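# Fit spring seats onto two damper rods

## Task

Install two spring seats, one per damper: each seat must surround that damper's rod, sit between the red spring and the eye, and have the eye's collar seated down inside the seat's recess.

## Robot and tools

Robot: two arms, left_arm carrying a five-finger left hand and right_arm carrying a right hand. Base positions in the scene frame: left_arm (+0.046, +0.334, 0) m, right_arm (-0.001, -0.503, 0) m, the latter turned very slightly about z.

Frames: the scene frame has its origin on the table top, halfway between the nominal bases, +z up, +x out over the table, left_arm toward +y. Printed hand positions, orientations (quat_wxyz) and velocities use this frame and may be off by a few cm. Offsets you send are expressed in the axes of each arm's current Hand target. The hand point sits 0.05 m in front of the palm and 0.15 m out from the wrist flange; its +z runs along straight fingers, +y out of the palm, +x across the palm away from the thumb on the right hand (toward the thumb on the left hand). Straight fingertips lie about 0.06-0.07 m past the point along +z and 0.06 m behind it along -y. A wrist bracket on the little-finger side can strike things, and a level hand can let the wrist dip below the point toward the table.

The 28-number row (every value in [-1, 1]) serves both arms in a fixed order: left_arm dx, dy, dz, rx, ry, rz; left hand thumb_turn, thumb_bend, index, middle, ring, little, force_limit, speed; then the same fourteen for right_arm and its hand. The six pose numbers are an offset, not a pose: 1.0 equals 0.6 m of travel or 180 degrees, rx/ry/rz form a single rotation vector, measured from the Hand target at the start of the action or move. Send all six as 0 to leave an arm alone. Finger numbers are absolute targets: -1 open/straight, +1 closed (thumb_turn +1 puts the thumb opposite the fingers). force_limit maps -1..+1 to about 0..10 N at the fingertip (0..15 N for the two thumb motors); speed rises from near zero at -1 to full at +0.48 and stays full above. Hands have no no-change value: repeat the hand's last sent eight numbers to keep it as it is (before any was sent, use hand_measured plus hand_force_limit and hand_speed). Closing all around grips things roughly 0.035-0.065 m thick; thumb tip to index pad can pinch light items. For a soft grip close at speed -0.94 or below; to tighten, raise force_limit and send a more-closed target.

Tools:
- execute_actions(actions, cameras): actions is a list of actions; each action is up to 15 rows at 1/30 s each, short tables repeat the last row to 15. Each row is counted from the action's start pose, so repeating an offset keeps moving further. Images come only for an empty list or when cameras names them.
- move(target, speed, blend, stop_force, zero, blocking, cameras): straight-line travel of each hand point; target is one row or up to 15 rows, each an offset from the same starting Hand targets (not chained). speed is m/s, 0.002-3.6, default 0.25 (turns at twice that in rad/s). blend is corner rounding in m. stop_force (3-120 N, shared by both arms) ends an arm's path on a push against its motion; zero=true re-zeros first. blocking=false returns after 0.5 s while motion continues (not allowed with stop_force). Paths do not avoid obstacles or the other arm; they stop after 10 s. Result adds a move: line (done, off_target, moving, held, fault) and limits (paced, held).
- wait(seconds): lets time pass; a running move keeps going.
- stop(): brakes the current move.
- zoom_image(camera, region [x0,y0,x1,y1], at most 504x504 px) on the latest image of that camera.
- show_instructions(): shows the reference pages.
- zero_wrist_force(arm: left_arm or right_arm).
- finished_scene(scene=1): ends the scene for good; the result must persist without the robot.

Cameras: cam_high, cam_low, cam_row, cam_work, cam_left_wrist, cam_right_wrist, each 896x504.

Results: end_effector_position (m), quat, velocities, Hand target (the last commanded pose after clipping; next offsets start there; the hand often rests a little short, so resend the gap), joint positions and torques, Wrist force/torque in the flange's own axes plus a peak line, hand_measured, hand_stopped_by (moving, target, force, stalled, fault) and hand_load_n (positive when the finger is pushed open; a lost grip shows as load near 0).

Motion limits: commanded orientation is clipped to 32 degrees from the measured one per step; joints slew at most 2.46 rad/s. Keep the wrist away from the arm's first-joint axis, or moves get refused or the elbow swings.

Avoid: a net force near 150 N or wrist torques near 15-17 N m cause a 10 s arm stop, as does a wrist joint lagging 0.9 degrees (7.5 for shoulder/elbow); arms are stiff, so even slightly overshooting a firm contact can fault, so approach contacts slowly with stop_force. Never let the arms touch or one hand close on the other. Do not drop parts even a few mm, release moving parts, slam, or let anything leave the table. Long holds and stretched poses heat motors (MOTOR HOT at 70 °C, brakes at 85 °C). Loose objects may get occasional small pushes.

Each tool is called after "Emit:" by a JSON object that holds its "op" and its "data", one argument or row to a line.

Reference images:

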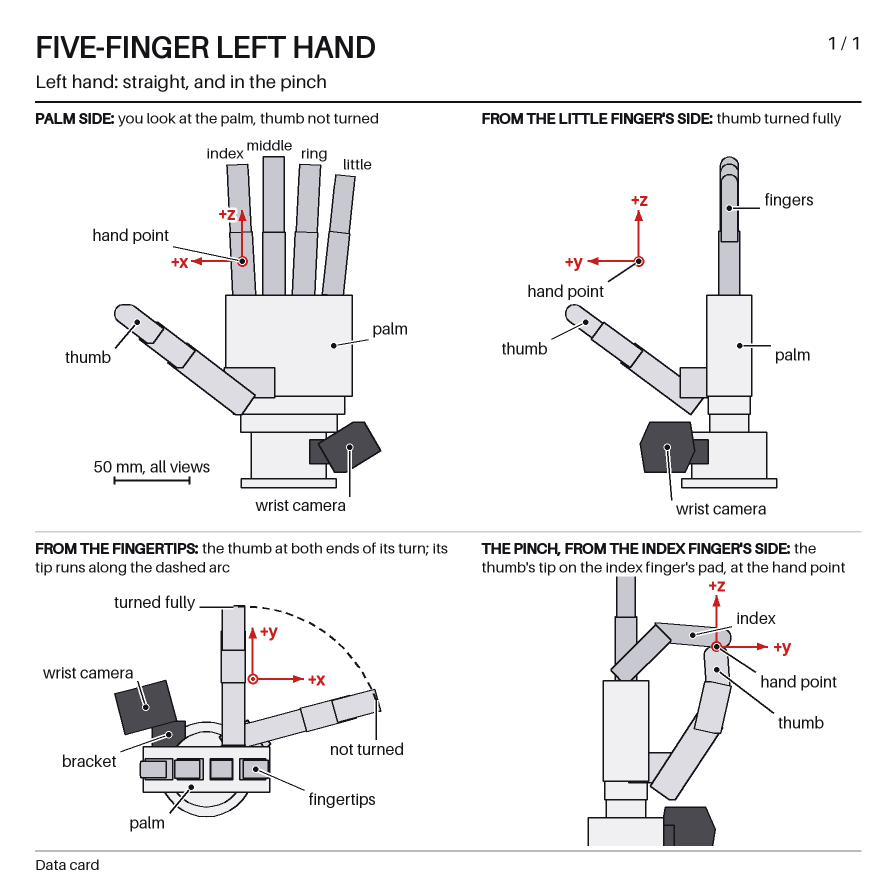

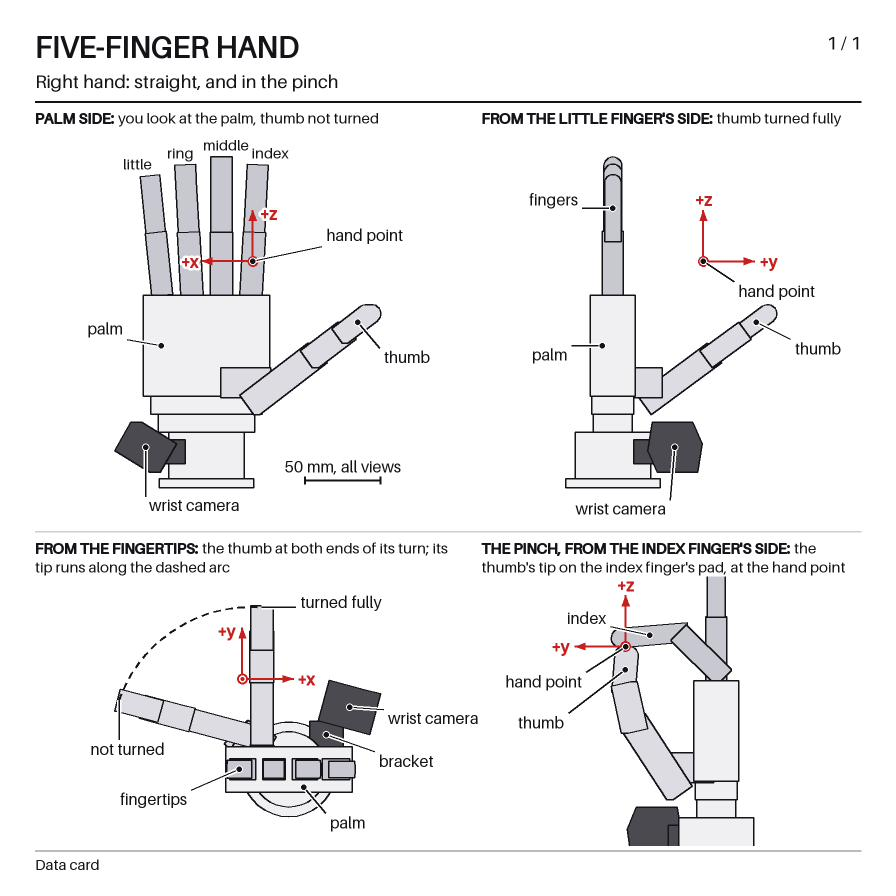

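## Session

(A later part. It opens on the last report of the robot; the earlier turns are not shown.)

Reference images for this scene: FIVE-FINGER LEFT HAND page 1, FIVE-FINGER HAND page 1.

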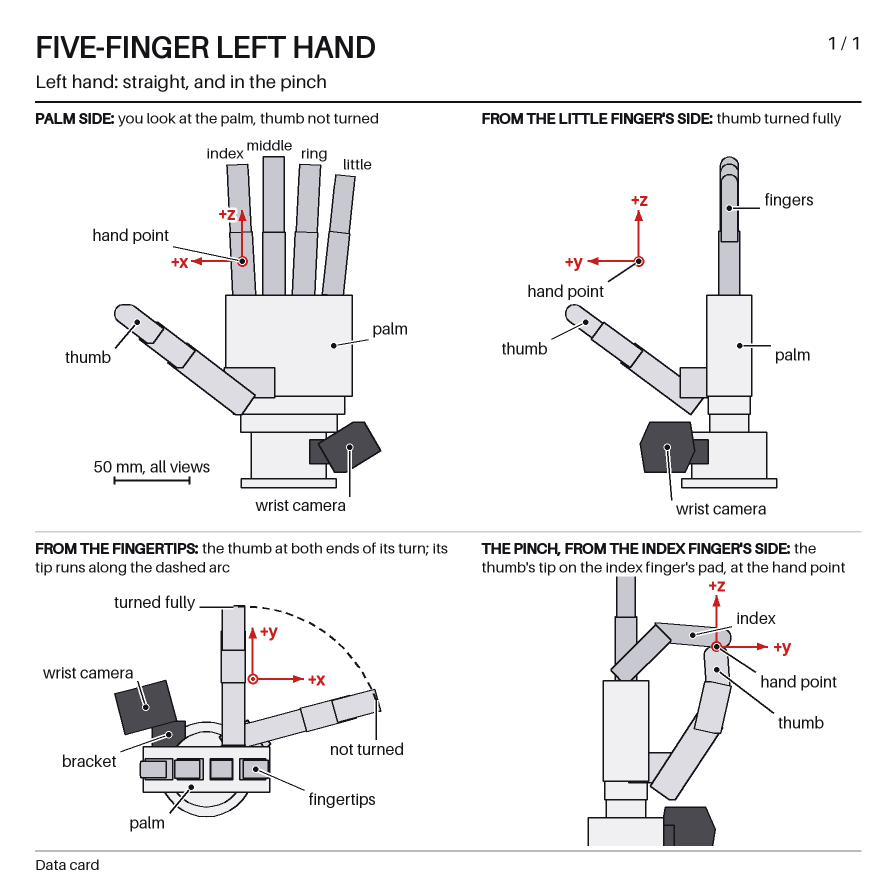

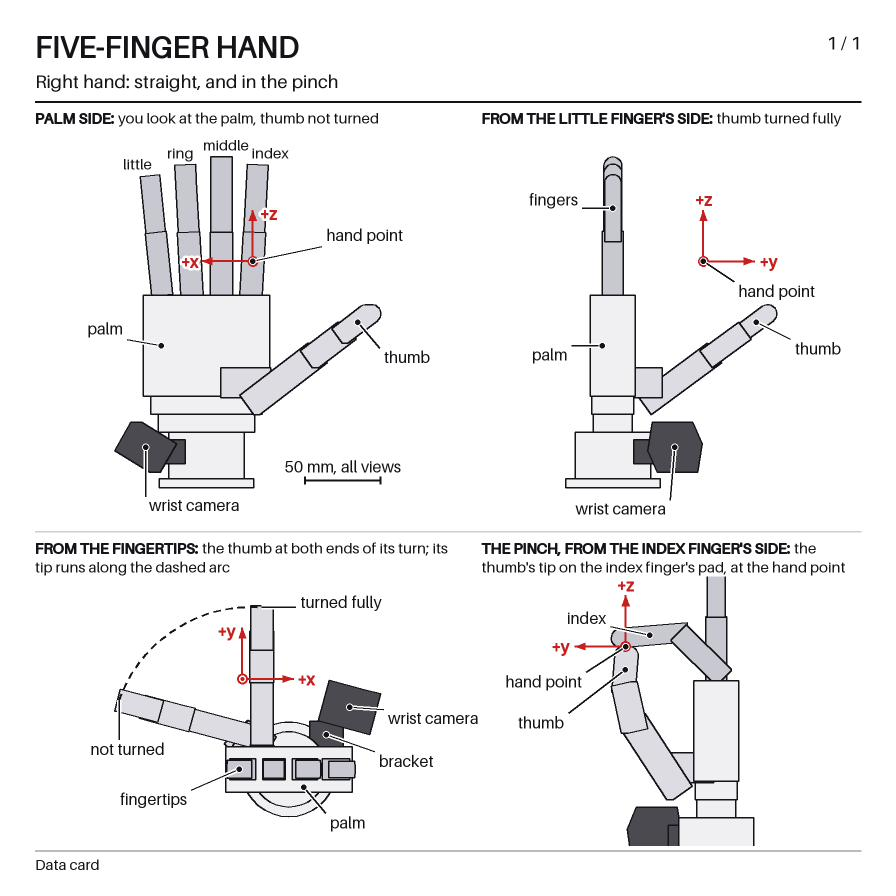

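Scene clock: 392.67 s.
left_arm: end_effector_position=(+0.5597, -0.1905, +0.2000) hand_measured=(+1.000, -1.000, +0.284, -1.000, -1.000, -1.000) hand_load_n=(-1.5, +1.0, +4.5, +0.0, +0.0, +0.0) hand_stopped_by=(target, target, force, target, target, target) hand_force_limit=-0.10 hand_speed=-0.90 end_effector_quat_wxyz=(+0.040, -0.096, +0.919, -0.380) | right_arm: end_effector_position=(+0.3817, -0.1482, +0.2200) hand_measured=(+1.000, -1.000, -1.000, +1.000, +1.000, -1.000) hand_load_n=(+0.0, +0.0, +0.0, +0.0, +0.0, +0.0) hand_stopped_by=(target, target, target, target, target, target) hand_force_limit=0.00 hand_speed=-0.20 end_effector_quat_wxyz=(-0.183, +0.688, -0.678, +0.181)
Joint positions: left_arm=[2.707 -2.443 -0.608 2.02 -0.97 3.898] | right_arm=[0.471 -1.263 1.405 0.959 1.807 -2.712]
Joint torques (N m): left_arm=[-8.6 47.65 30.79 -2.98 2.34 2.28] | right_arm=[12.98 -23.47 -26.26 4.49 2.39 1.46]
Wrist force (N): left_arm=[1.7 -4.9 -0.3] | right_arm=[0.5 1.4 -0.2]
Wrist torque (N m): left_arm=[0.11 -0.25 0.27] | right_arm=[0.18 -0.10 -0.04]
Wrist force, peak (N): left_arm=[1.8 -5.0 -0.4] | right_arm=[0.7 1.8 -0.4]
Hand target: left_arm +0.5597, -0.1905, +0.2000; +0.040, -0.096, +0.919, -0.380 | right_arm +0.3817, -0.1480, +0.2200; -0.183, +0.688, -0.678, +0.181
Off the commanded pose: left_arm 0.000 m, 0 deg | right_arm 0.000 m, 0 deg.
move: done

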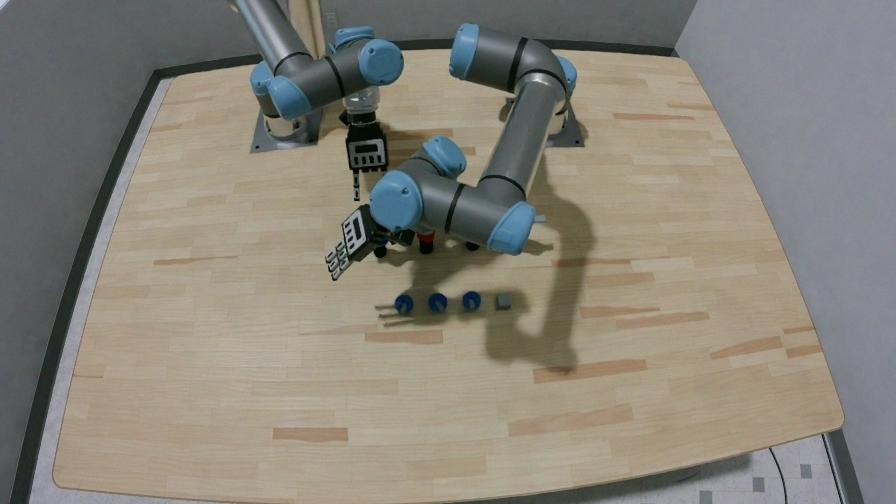

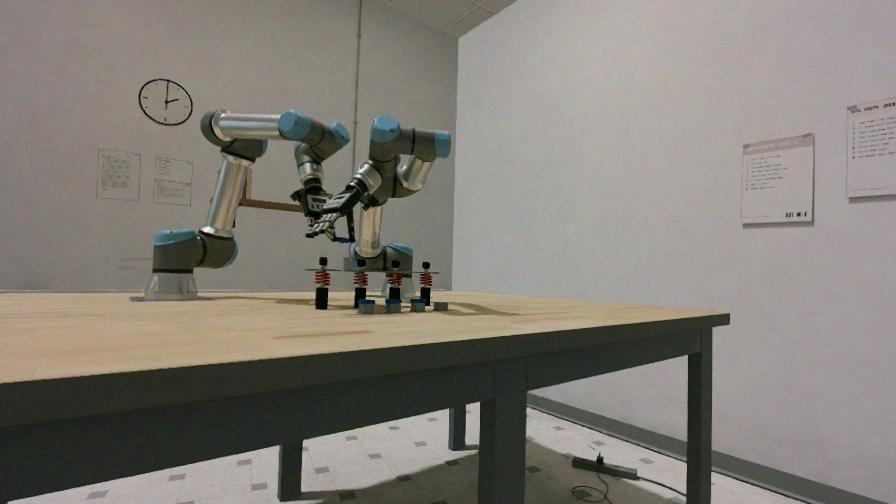

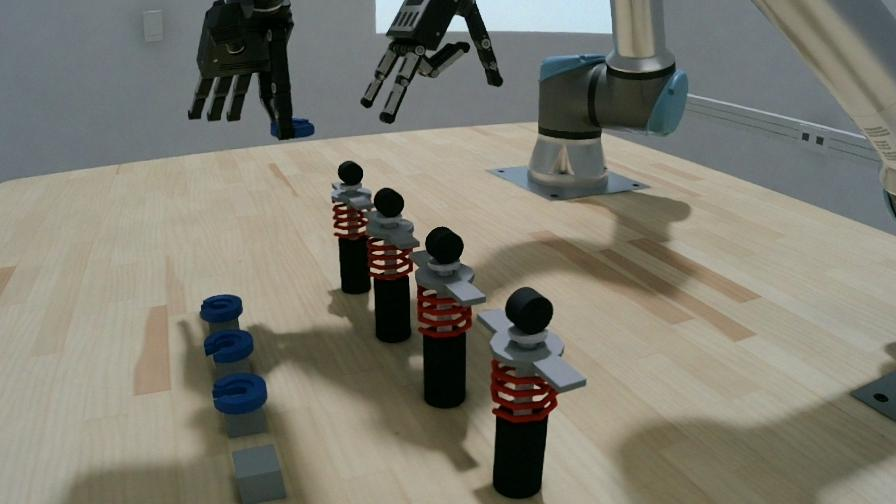

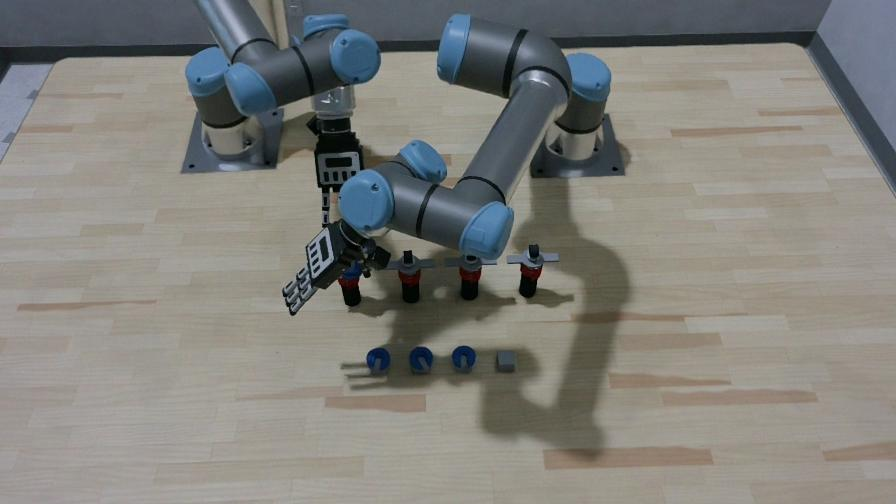

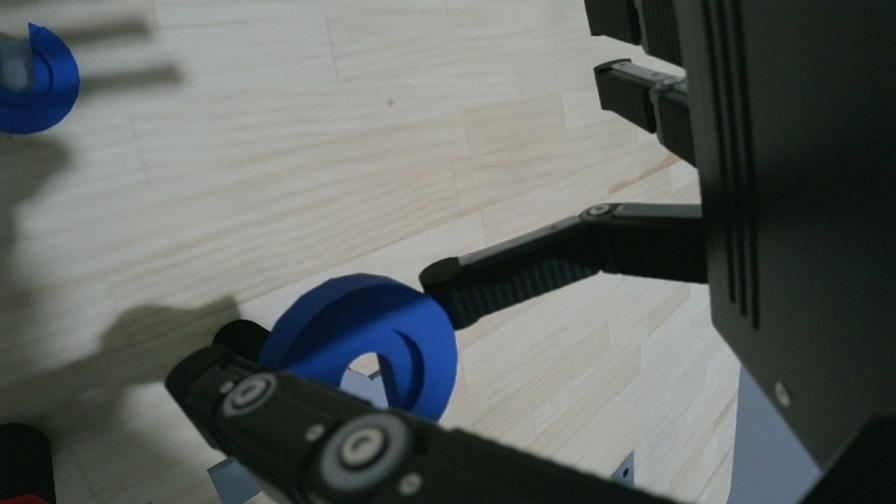

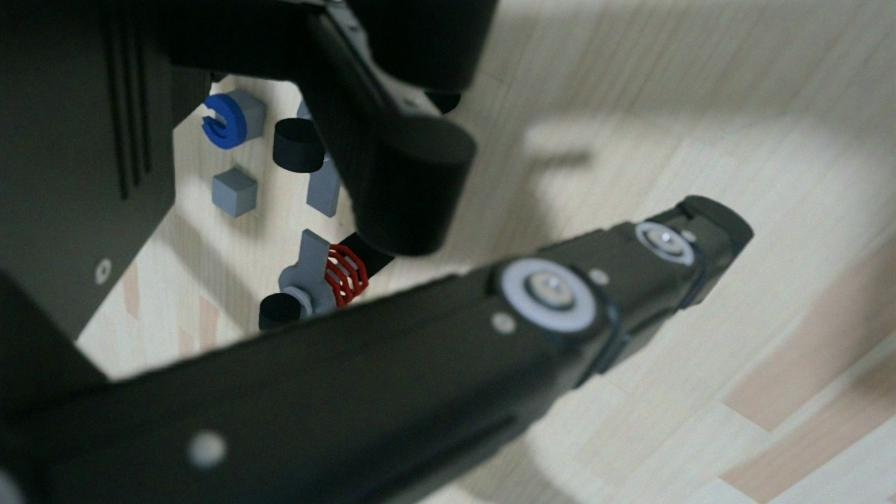

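Emit:
{"op": "zoom_image", "data": {
  "camera": "cam_low",
  "region": [280, 180, 400, 320]
}}

Emit:
{"op": "zoom_image", "data": {
  "camera": "cam_row",
  "region": [180, 0, 520, 300]
}}

Scaled by 3.600.

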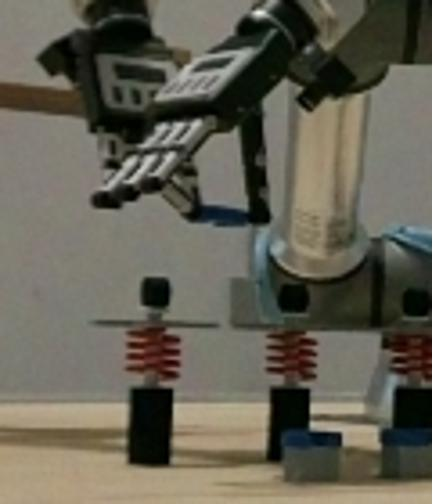

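Scaled by 1.482.

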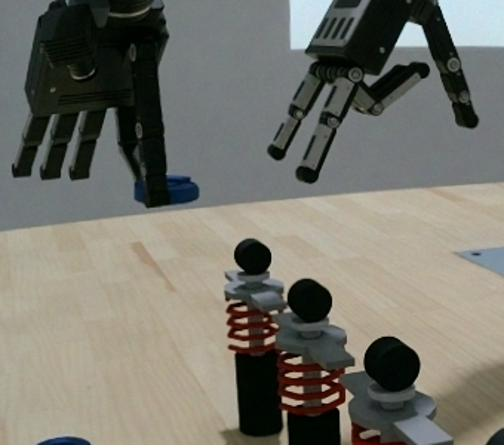

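Emit:
{"op": "move", "data": {
  "target": [-0.0882, 0.1797, -0.1797, 0, 0, 0, 1, -1, 0.6, -1, -1, -1, -0.1, -0.9, 0.0005, 0.0154, 0.087, 0, 0, 0, 1, -1, -1, 1, 1, -1, 0, -0.2],
  "speed": 0.15,
  "cameras": ["all"]
}}

Emit:
{"op": "zoom_image", "data": {
  "camera": "cam_row",
  "region": [300, 60, 480, 300]
}}

Emit:
{"op": "zoom_image", "data": {
  "camera": "cam_work",
  "region": [260, 180, 420, 320]
}}

Emit:
{"op": "zoom_image", "data": {
  "camera": "cam_low",
  "region": [280, 180, 400, 320]
}}

Scene clock: 430.47 s.
left_arm: end_effector_position=(+0.5799, -0.0305, +0.2001) hand_measured=(+1.000, -1.000, +0.284, -1.000, -1.000, -1.000) hand_load_n=(-1.5, +1.0, +4.5, +0.0, +0.0, +0.0) hand_stopped_by=(target, target, force, target, target, target) hand_force_limit=-0.10 hand_speed=-0.90 end_effector_quat_wxyz=(+0.040, -0.096, +0.919, -0.380) | right_arm: end_effector_position=(+0.3997, -0.1481, +0.1702) hand_measured=(+1.000, -1.000, -1.000, +1.000, +1.000, -1.000) hand_load_n=(+0.0, +0.0, +0.0, +0.5, +0.0, +0.0) hand_stopped_by=(target, target, target, target, target, target) hand_force_limit=0.00 hand_speed=-0.20 end_effector_quat_wxyz=(-0.183, +0.688, -0.678, +0.181)
Joint positions: left_arm=[2.973 -2.258 -0.977 2.017 -0.854 4.202] | right_arm=[0.452 -1.209 1.461 0.846 1.798 -2.729]
Joint torques (N m): left_arm=[7.96 59.99 4.67 -3.53 3.81 2.13] | right_arm=[-11.92 -23.66 -10.73 -1.33 -1.48 -1.49]
Wrist force (N): left_arm=[1.6 -4.7 0.0] | right_arm=[0.7 1.5 -0.2]
Wrist torque (N m): left_arm=[0.05 -0.21 0.23] | right_arm=[0.20 -0.15 -0.02]
Wrist force, peak (N): left_arm=[2.3 -5.2 0.3] | right_arm=[1.0 1.6 -0.3]
Hand target: left_arm +0.5799, -0.0304, +0.2001; +0.040, -0.096, +0.919, -0.380 | right_arm +0.3997, -0.1481, +0.1701; -0.183, +0.688, -0.678, +0.181
Off the commanded pose: left_arm 0.000 m, 0 deg | right_arm 0.000 m, 0 deg.
move: done

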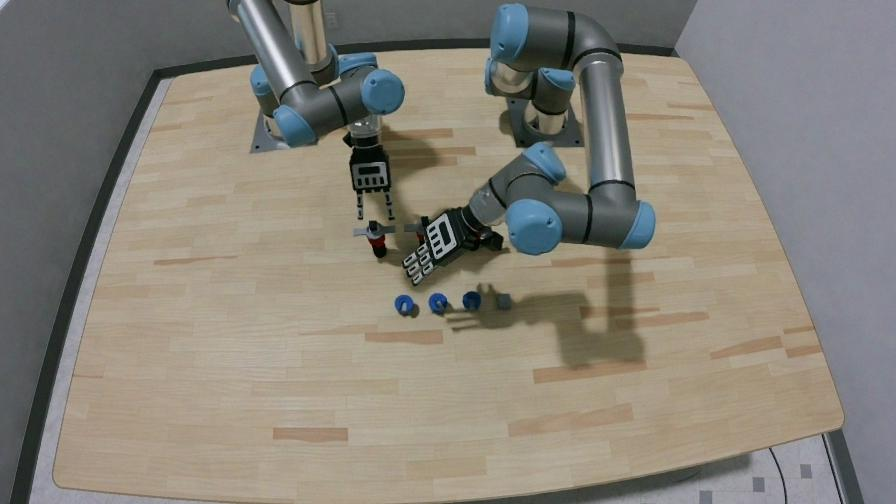

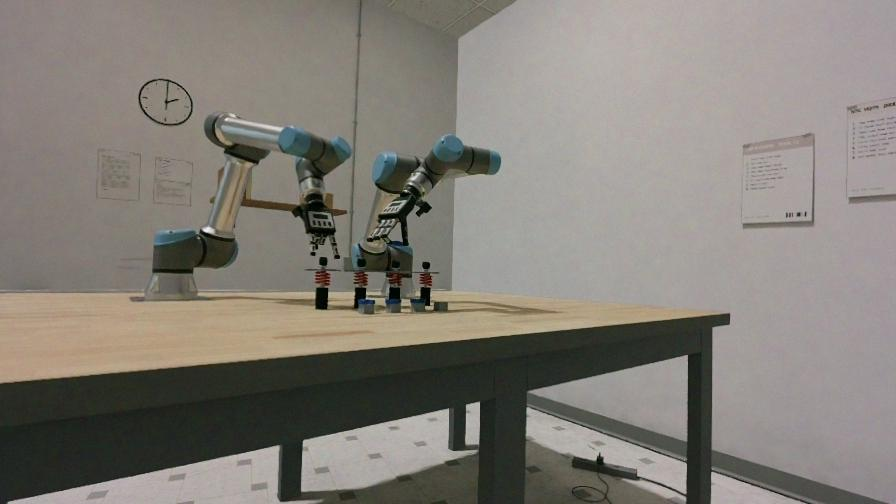

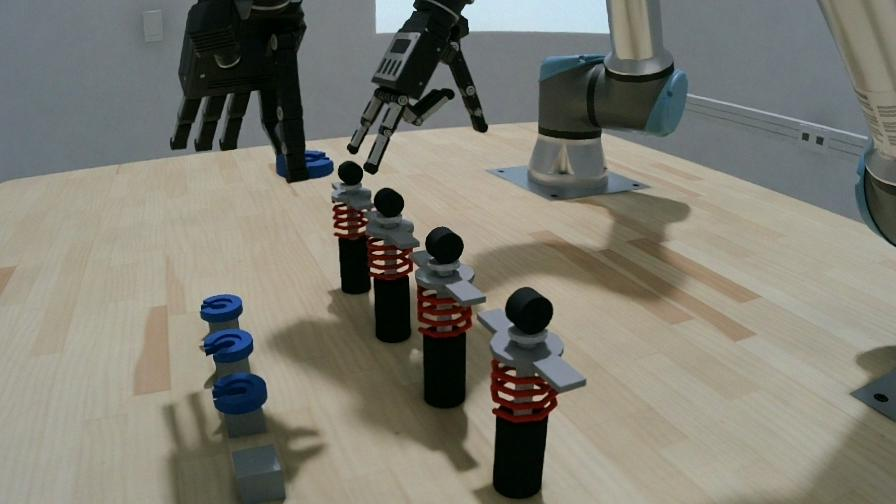

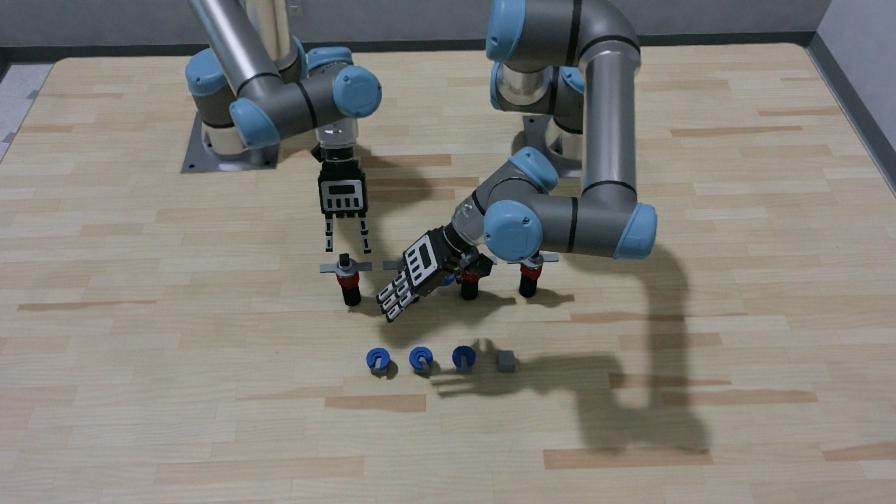

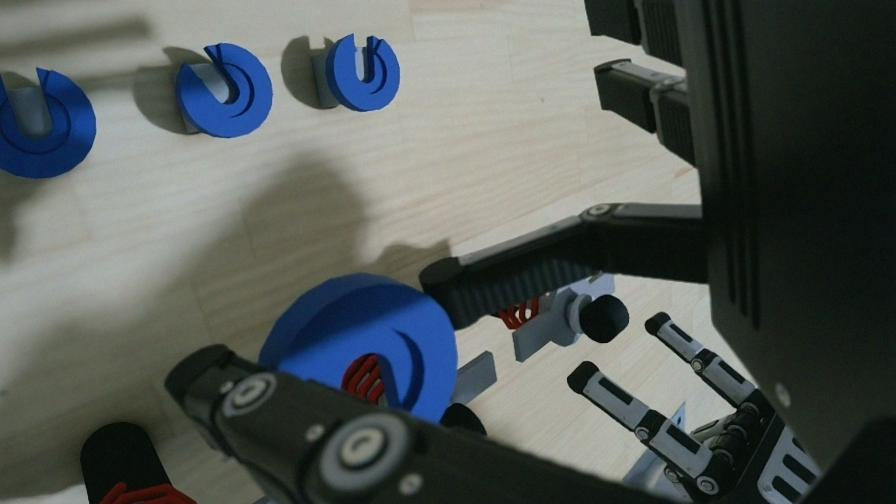

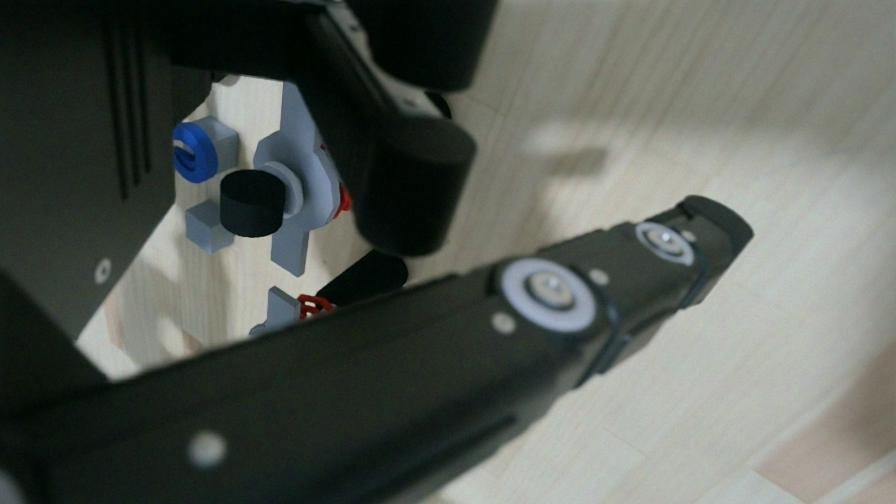

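Scaled by 2.100.

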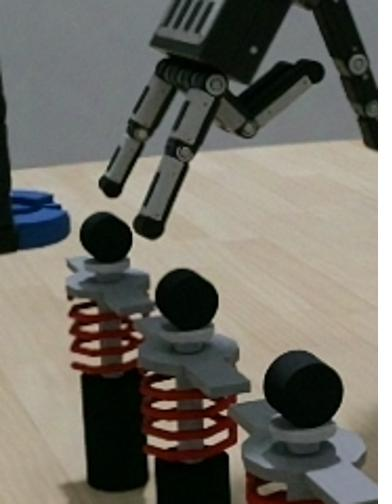

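Scaled by 3.150.

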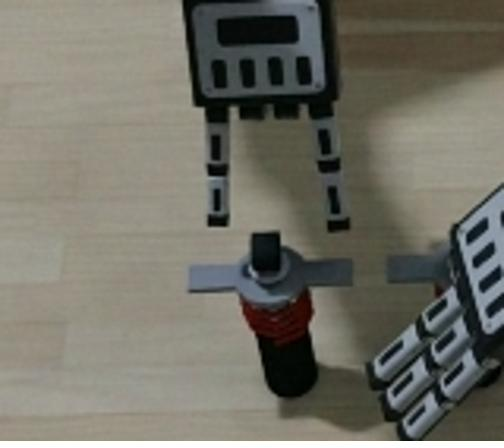

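Scaled by 3.600.

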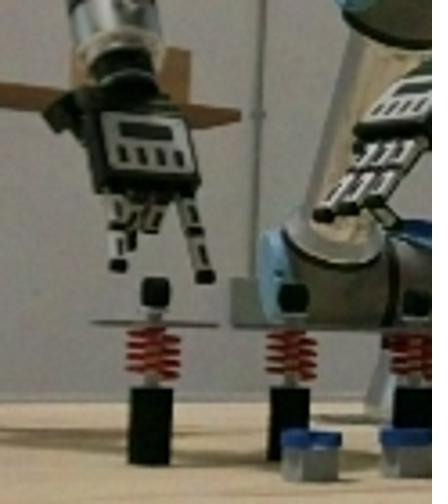

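Emit:
{"op": "move", "data": {
  "target": [0, 0, 0, 0, 0, 0, 1, -1, 0.6, -1, -1, -1, -0.1, -0.9, 0.016, -0.0028, 0.0248, 0.0004, -0.0207, 0.0119, 1, -1, -1, 1, 1, -1, 0, -0.2],
  "speed": 0.08,
  "cameras": ["cam_work", "cam_row", "cam_low", "cam_right_wrist"]
}}

Emit:
{"op": "zoom_image", "data": {
  "camera": "cam_row",
  "region": [300, 60, 480, 300]
}}

Emit:
{"op": "zoom_image", "data": {
  "camera": "cam_work",
  "region": [260, 180, 420, 320]
}}

Emit:
{"op": "zoom_image", "data": {
  "camera": "cam_low",
  "region": [280, 220, 370, 310]
}}

Scene clock: 463.60 s.
left_arm: end_effector_position=(+0.5799, -0.0304, +0.2001) hand_measured=(+1.000, -1.000, +0.284, -1.000, -1.000, -1.000) hand_load_n=(-1.5, +1.0, +4.5, +0.0, -0.5, +0.0) hand_stopped_by=(target, target, force, target, target, target) hand_force_limit=-0.10 hand_speed=-0.90 end_effector_quat_wxyz=(+0.040, -0.096, +0.919, -0.380) | right_arm: end_effector_position=(+0.4087, -0.1575, +0.1581) hand_measured=(+1.000, -1.000, -1.000, +1.000, +1.000, -1.000) hand_load_n=(+0.0, +0.0, +0.0, +0.0, +0.0, +0.0) hand_stopped_by=(target, target, target, target, target, target) hand_force_limit=0.00 hand_speed=-0.20 end_effector_quat_wxyz=(-0.209, +0.681, -0.684, +0.156)
Joint positions: left_arm=[2.974 -2.258 -0.978 2.017 -0.854 4.202] | right_arm=[0.386 -1.235 1.528 0.767 1.707 -2.757]
Joint torques (N m): left_arm=[7.42 61.05 5.45 -3.42 3.79 2.21] | right_arm=[-13.52 -44.26 -10.34 -1.44 -1.57 -1.41]
Wrist force (N): left_arm=[1.6 -4.6 -0.3] | right_arm=[0.9 1.4 -0.2]
Wrist torque (N m): left_arm=[0.09 -0.21 0.22] | right_arm=[0.19 -0.18 0.16]
Wrist force, peak (N): left_arm=[1.7 -4.8 -0.3] | right_arm=[1.0 1.6 -0.1]
Hand target: left_arm +0.5799, -0.0304, +0.2001; +0.040, -0.096, +0.919, -0.380 | right_arm +0.4087, -0.1576, +0.1581; -0.209, +0.681, -0.684, +0.156
Off the commanded pose: left_arm 0.000 m, 0 deg | right_arm 0.000 m, 0 deg.
move: done
Images, in order (width x height): cam_low 896x504, cam_row 896x504, cam_work 896x504, cam_right_wrist 896x504.

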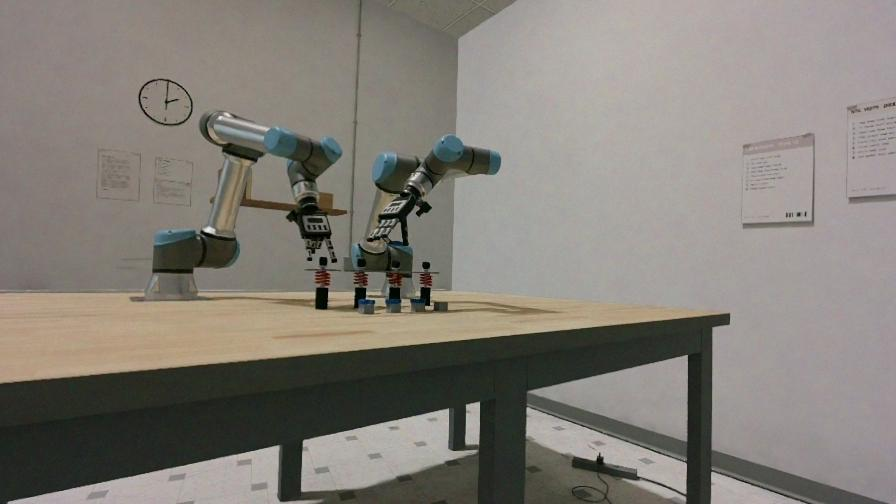

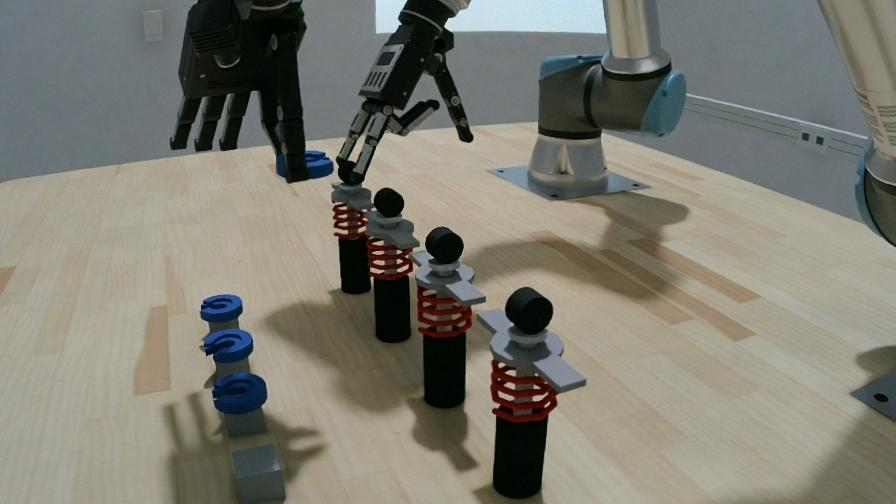

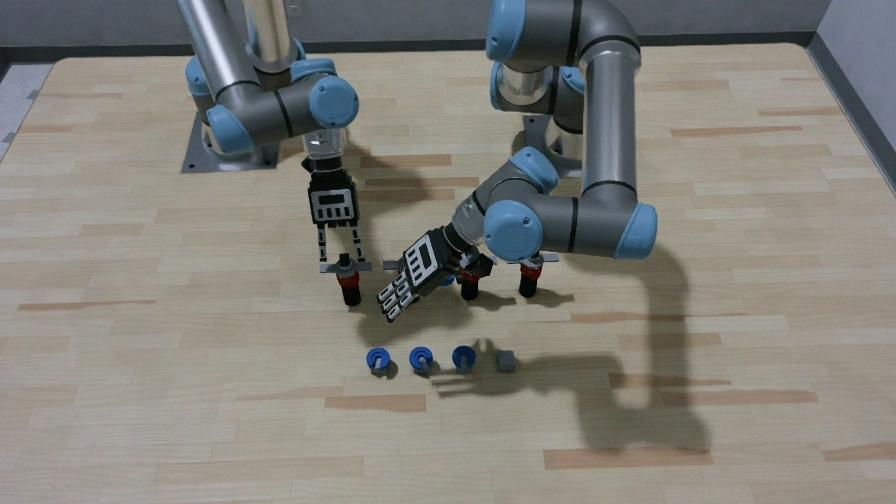

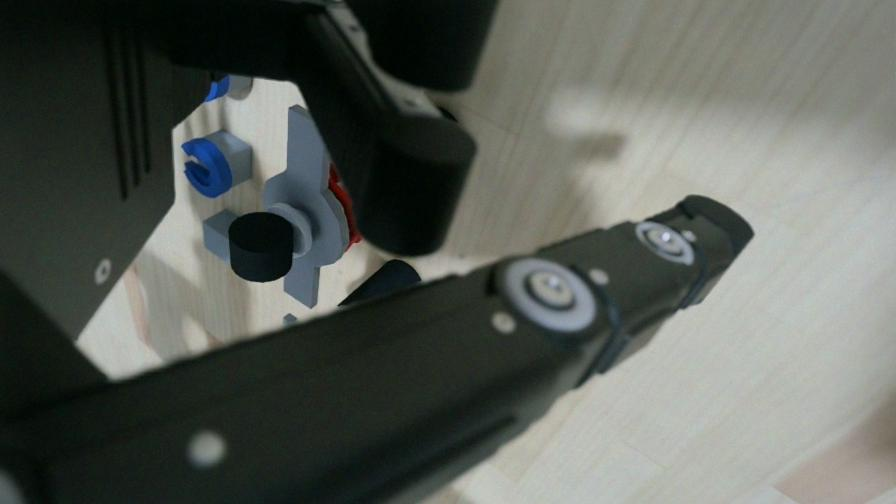

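Scaled by 2.100.

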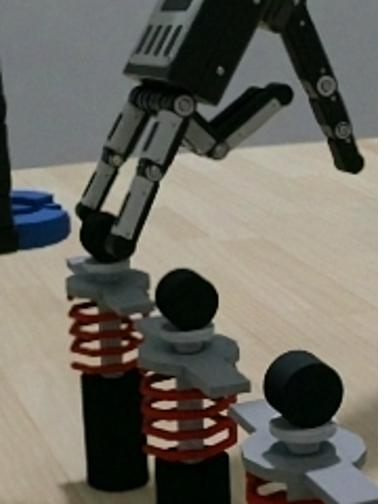

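Scaled by 3.150.

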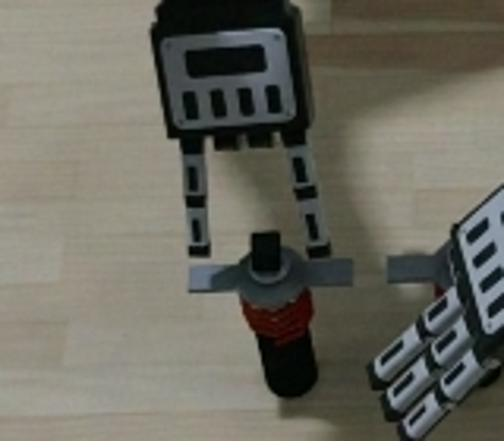

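Scaled by 5.600.

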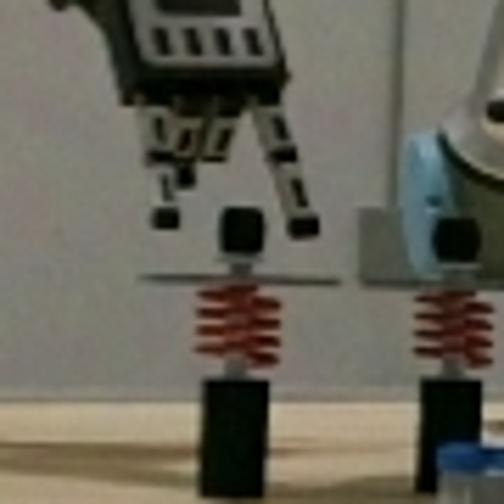

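Emit:
{"op": "zoom_image", "data": {
  "camera": "cam_row",
  "region": [470, 280, 590, 440]
}}

Emit:
{"op": "zoom_image", "data": {
  "camera": "cam_row",
  "region": [200, 365, 280, 445]
}}

Emit:
{"op": "zoom_image", "data": {
  "camera": "cam_right_wrist",
  "region": [170, 70, 420, 330]
}}

Scaled by 3.150.

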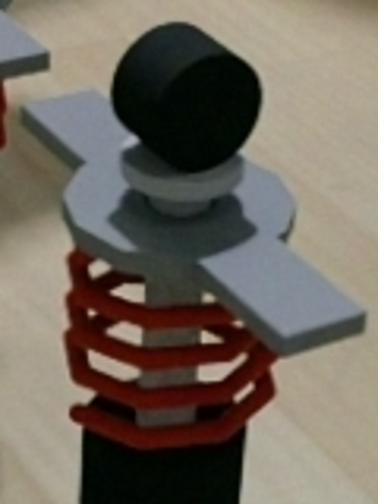

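Scaled by 6.300.

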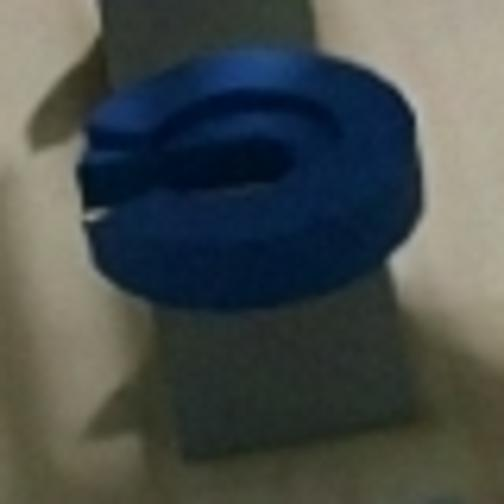

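Scaled by 1.938.

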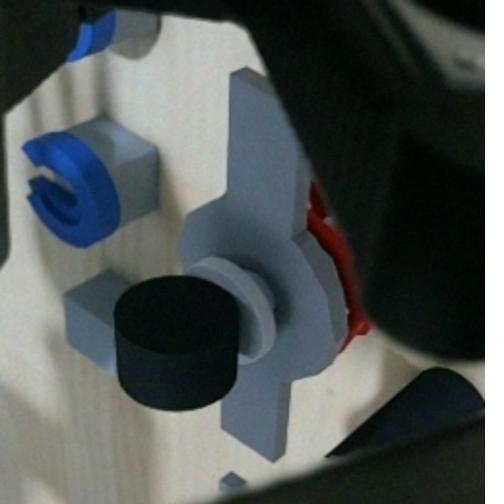

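Emit:
{"op": "move", "data": {
  "target": [0, 0, 0, 0, 0, 0, 1, -1, 0.6, -1, -1, -1, -0.1, -0.9, -0.0048, 0.01, 0.0141, 0.0001, -0.0082, 0.0047, 1, -1, -1, 1, 1, -1, 0, -0.2],
  "speed": 0.05,
  "cameras": ["cam_work", "cam_row", "cam_low"]
}}

Emit:
{"op": "zoom_image", "data": {
  "camera": "cam_row",
  "region": [300, 120, 420, 300]
}}

Emit:
{"op": "zoom_image", "data": {
  "camera": "cam_work",
  "region": [300, 220, 400, 310]
}}

Emit:
{"op": "zoom_image", "data": {
  "camera": "cam_low",
  "region": [280, 220, 370, 310]
}}

Scene clock: 487.10 s.
left_arm: end_effector_position=(+0.5799, -0.0304, +0.2001) hand_measured=(+1.000, -1.000, +0.284, -1.000, -1.000, -1.000) hand_load_n=(-1.5, +1.0, +4.5, +0.0, +0.0, +0.0) hand_stopped_by=(target, target, force, target, target, target) hand_force_limit=-0.10 hand_speed=-0.90 end_effector_quat_wxyz=(+0.040, -0.096, +0.919, -0.380) | right_arm: end_effector_position=(+0.4077, -0.1540, +0.1481) hand_measured=(+1.000, -1.000, -1.000, +1.000, +1.000, -1.000) hand_load_n=(+0.0, +0.0, +0.0, +0.0, +0.0, +0.0) hand_stopped_by=(target, target, target, target, target, target) hand_force_limit=0.00 hand_speed=-0.20 end_effector_quat_wxyz=(-0.219, +0.678, -0.686, +0.146)
Joint positions: left_arm=[2.974 -2.258 -0.978 2.017 -0.854 4.202] | right_arm=[0.379 -1.236 1.558 0.727 1.68 -2.749]
Joint torques (N m): left_arm=[7.75 60.21 5.39 -3.09 3.8 2.24] | right_arm=[-11.54 -44.61 -13.15 -1.37 -1.37 1.3]
Wrist force (N): left_arm=[1.6 -4.6 -0.2] | right_arm=[0.7 1.6 0.0]
Wrist torque (N m): left_arm=[0.09 -0.22 0.23] | right_arm=[0.20 -0.15 0.14]
Wrist force, peak (N): left_arm=[1.6 -4.8 -0.3] | right_arm=[0.8 1.9 -0.1]
Hand target: left_arm +0.5799, -0.0304, +0.2001; +0.040, -0.096, +0.919, -0.380 | right_arm +0.4077, -0.1539, +0.1480; -0.219, +0.678, -0.686, +0.146
Off the commanded pose: left_arm 0.000 m, 0 deg | right_arm 0.000 m, 0 deg.
move: done
Images, in order (width x height): cam_low 896x504, cam_row 896x504, cam_work 896x504.

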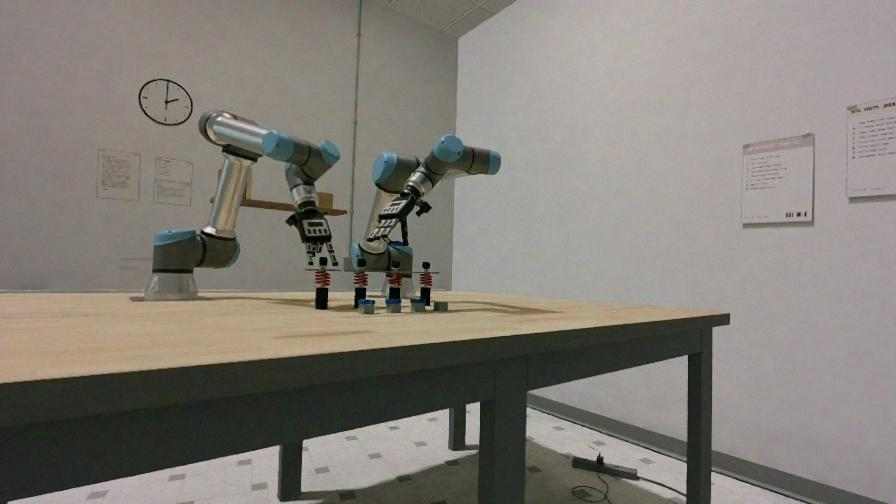

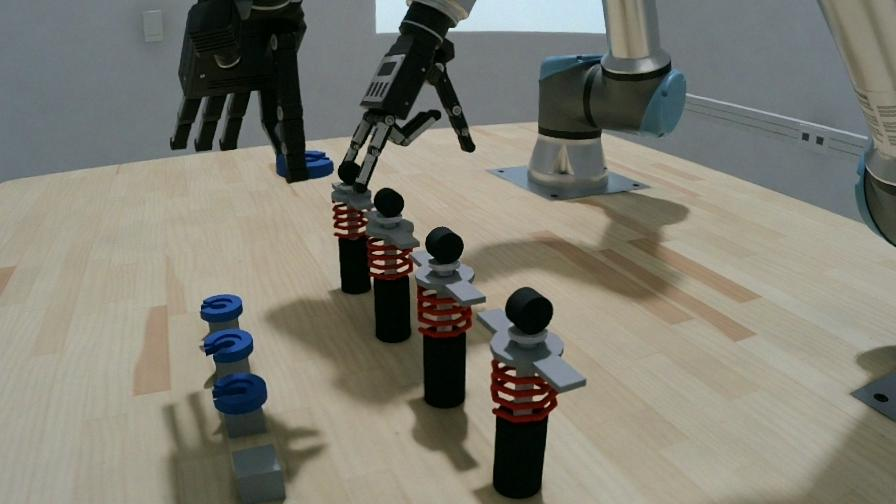

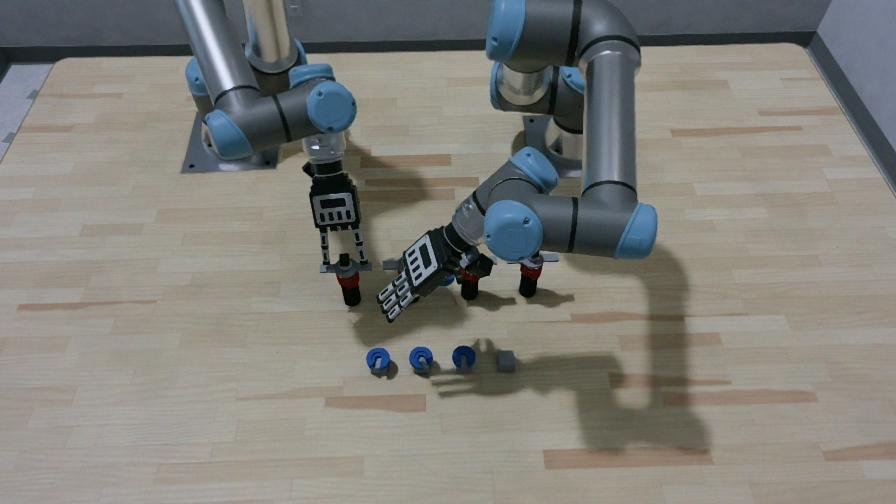

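Scaled by 2.800.

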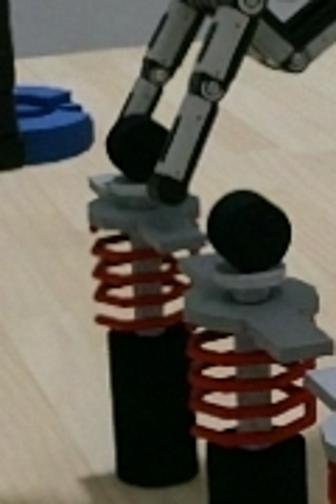

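Scaled by 5.040.

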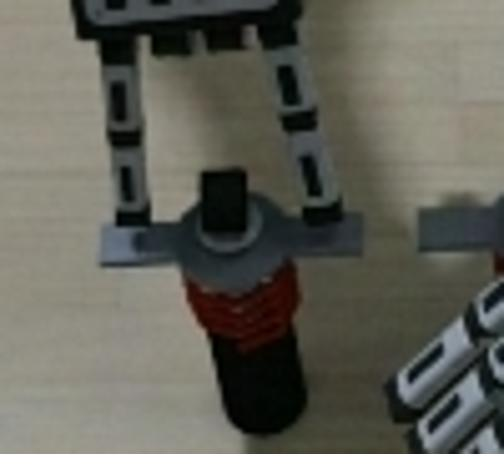

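Scaled by 5.600.

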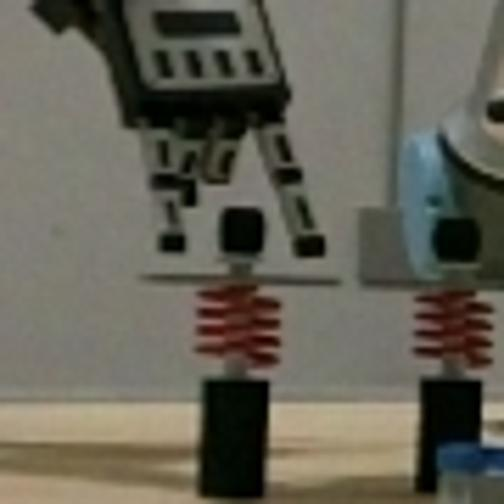

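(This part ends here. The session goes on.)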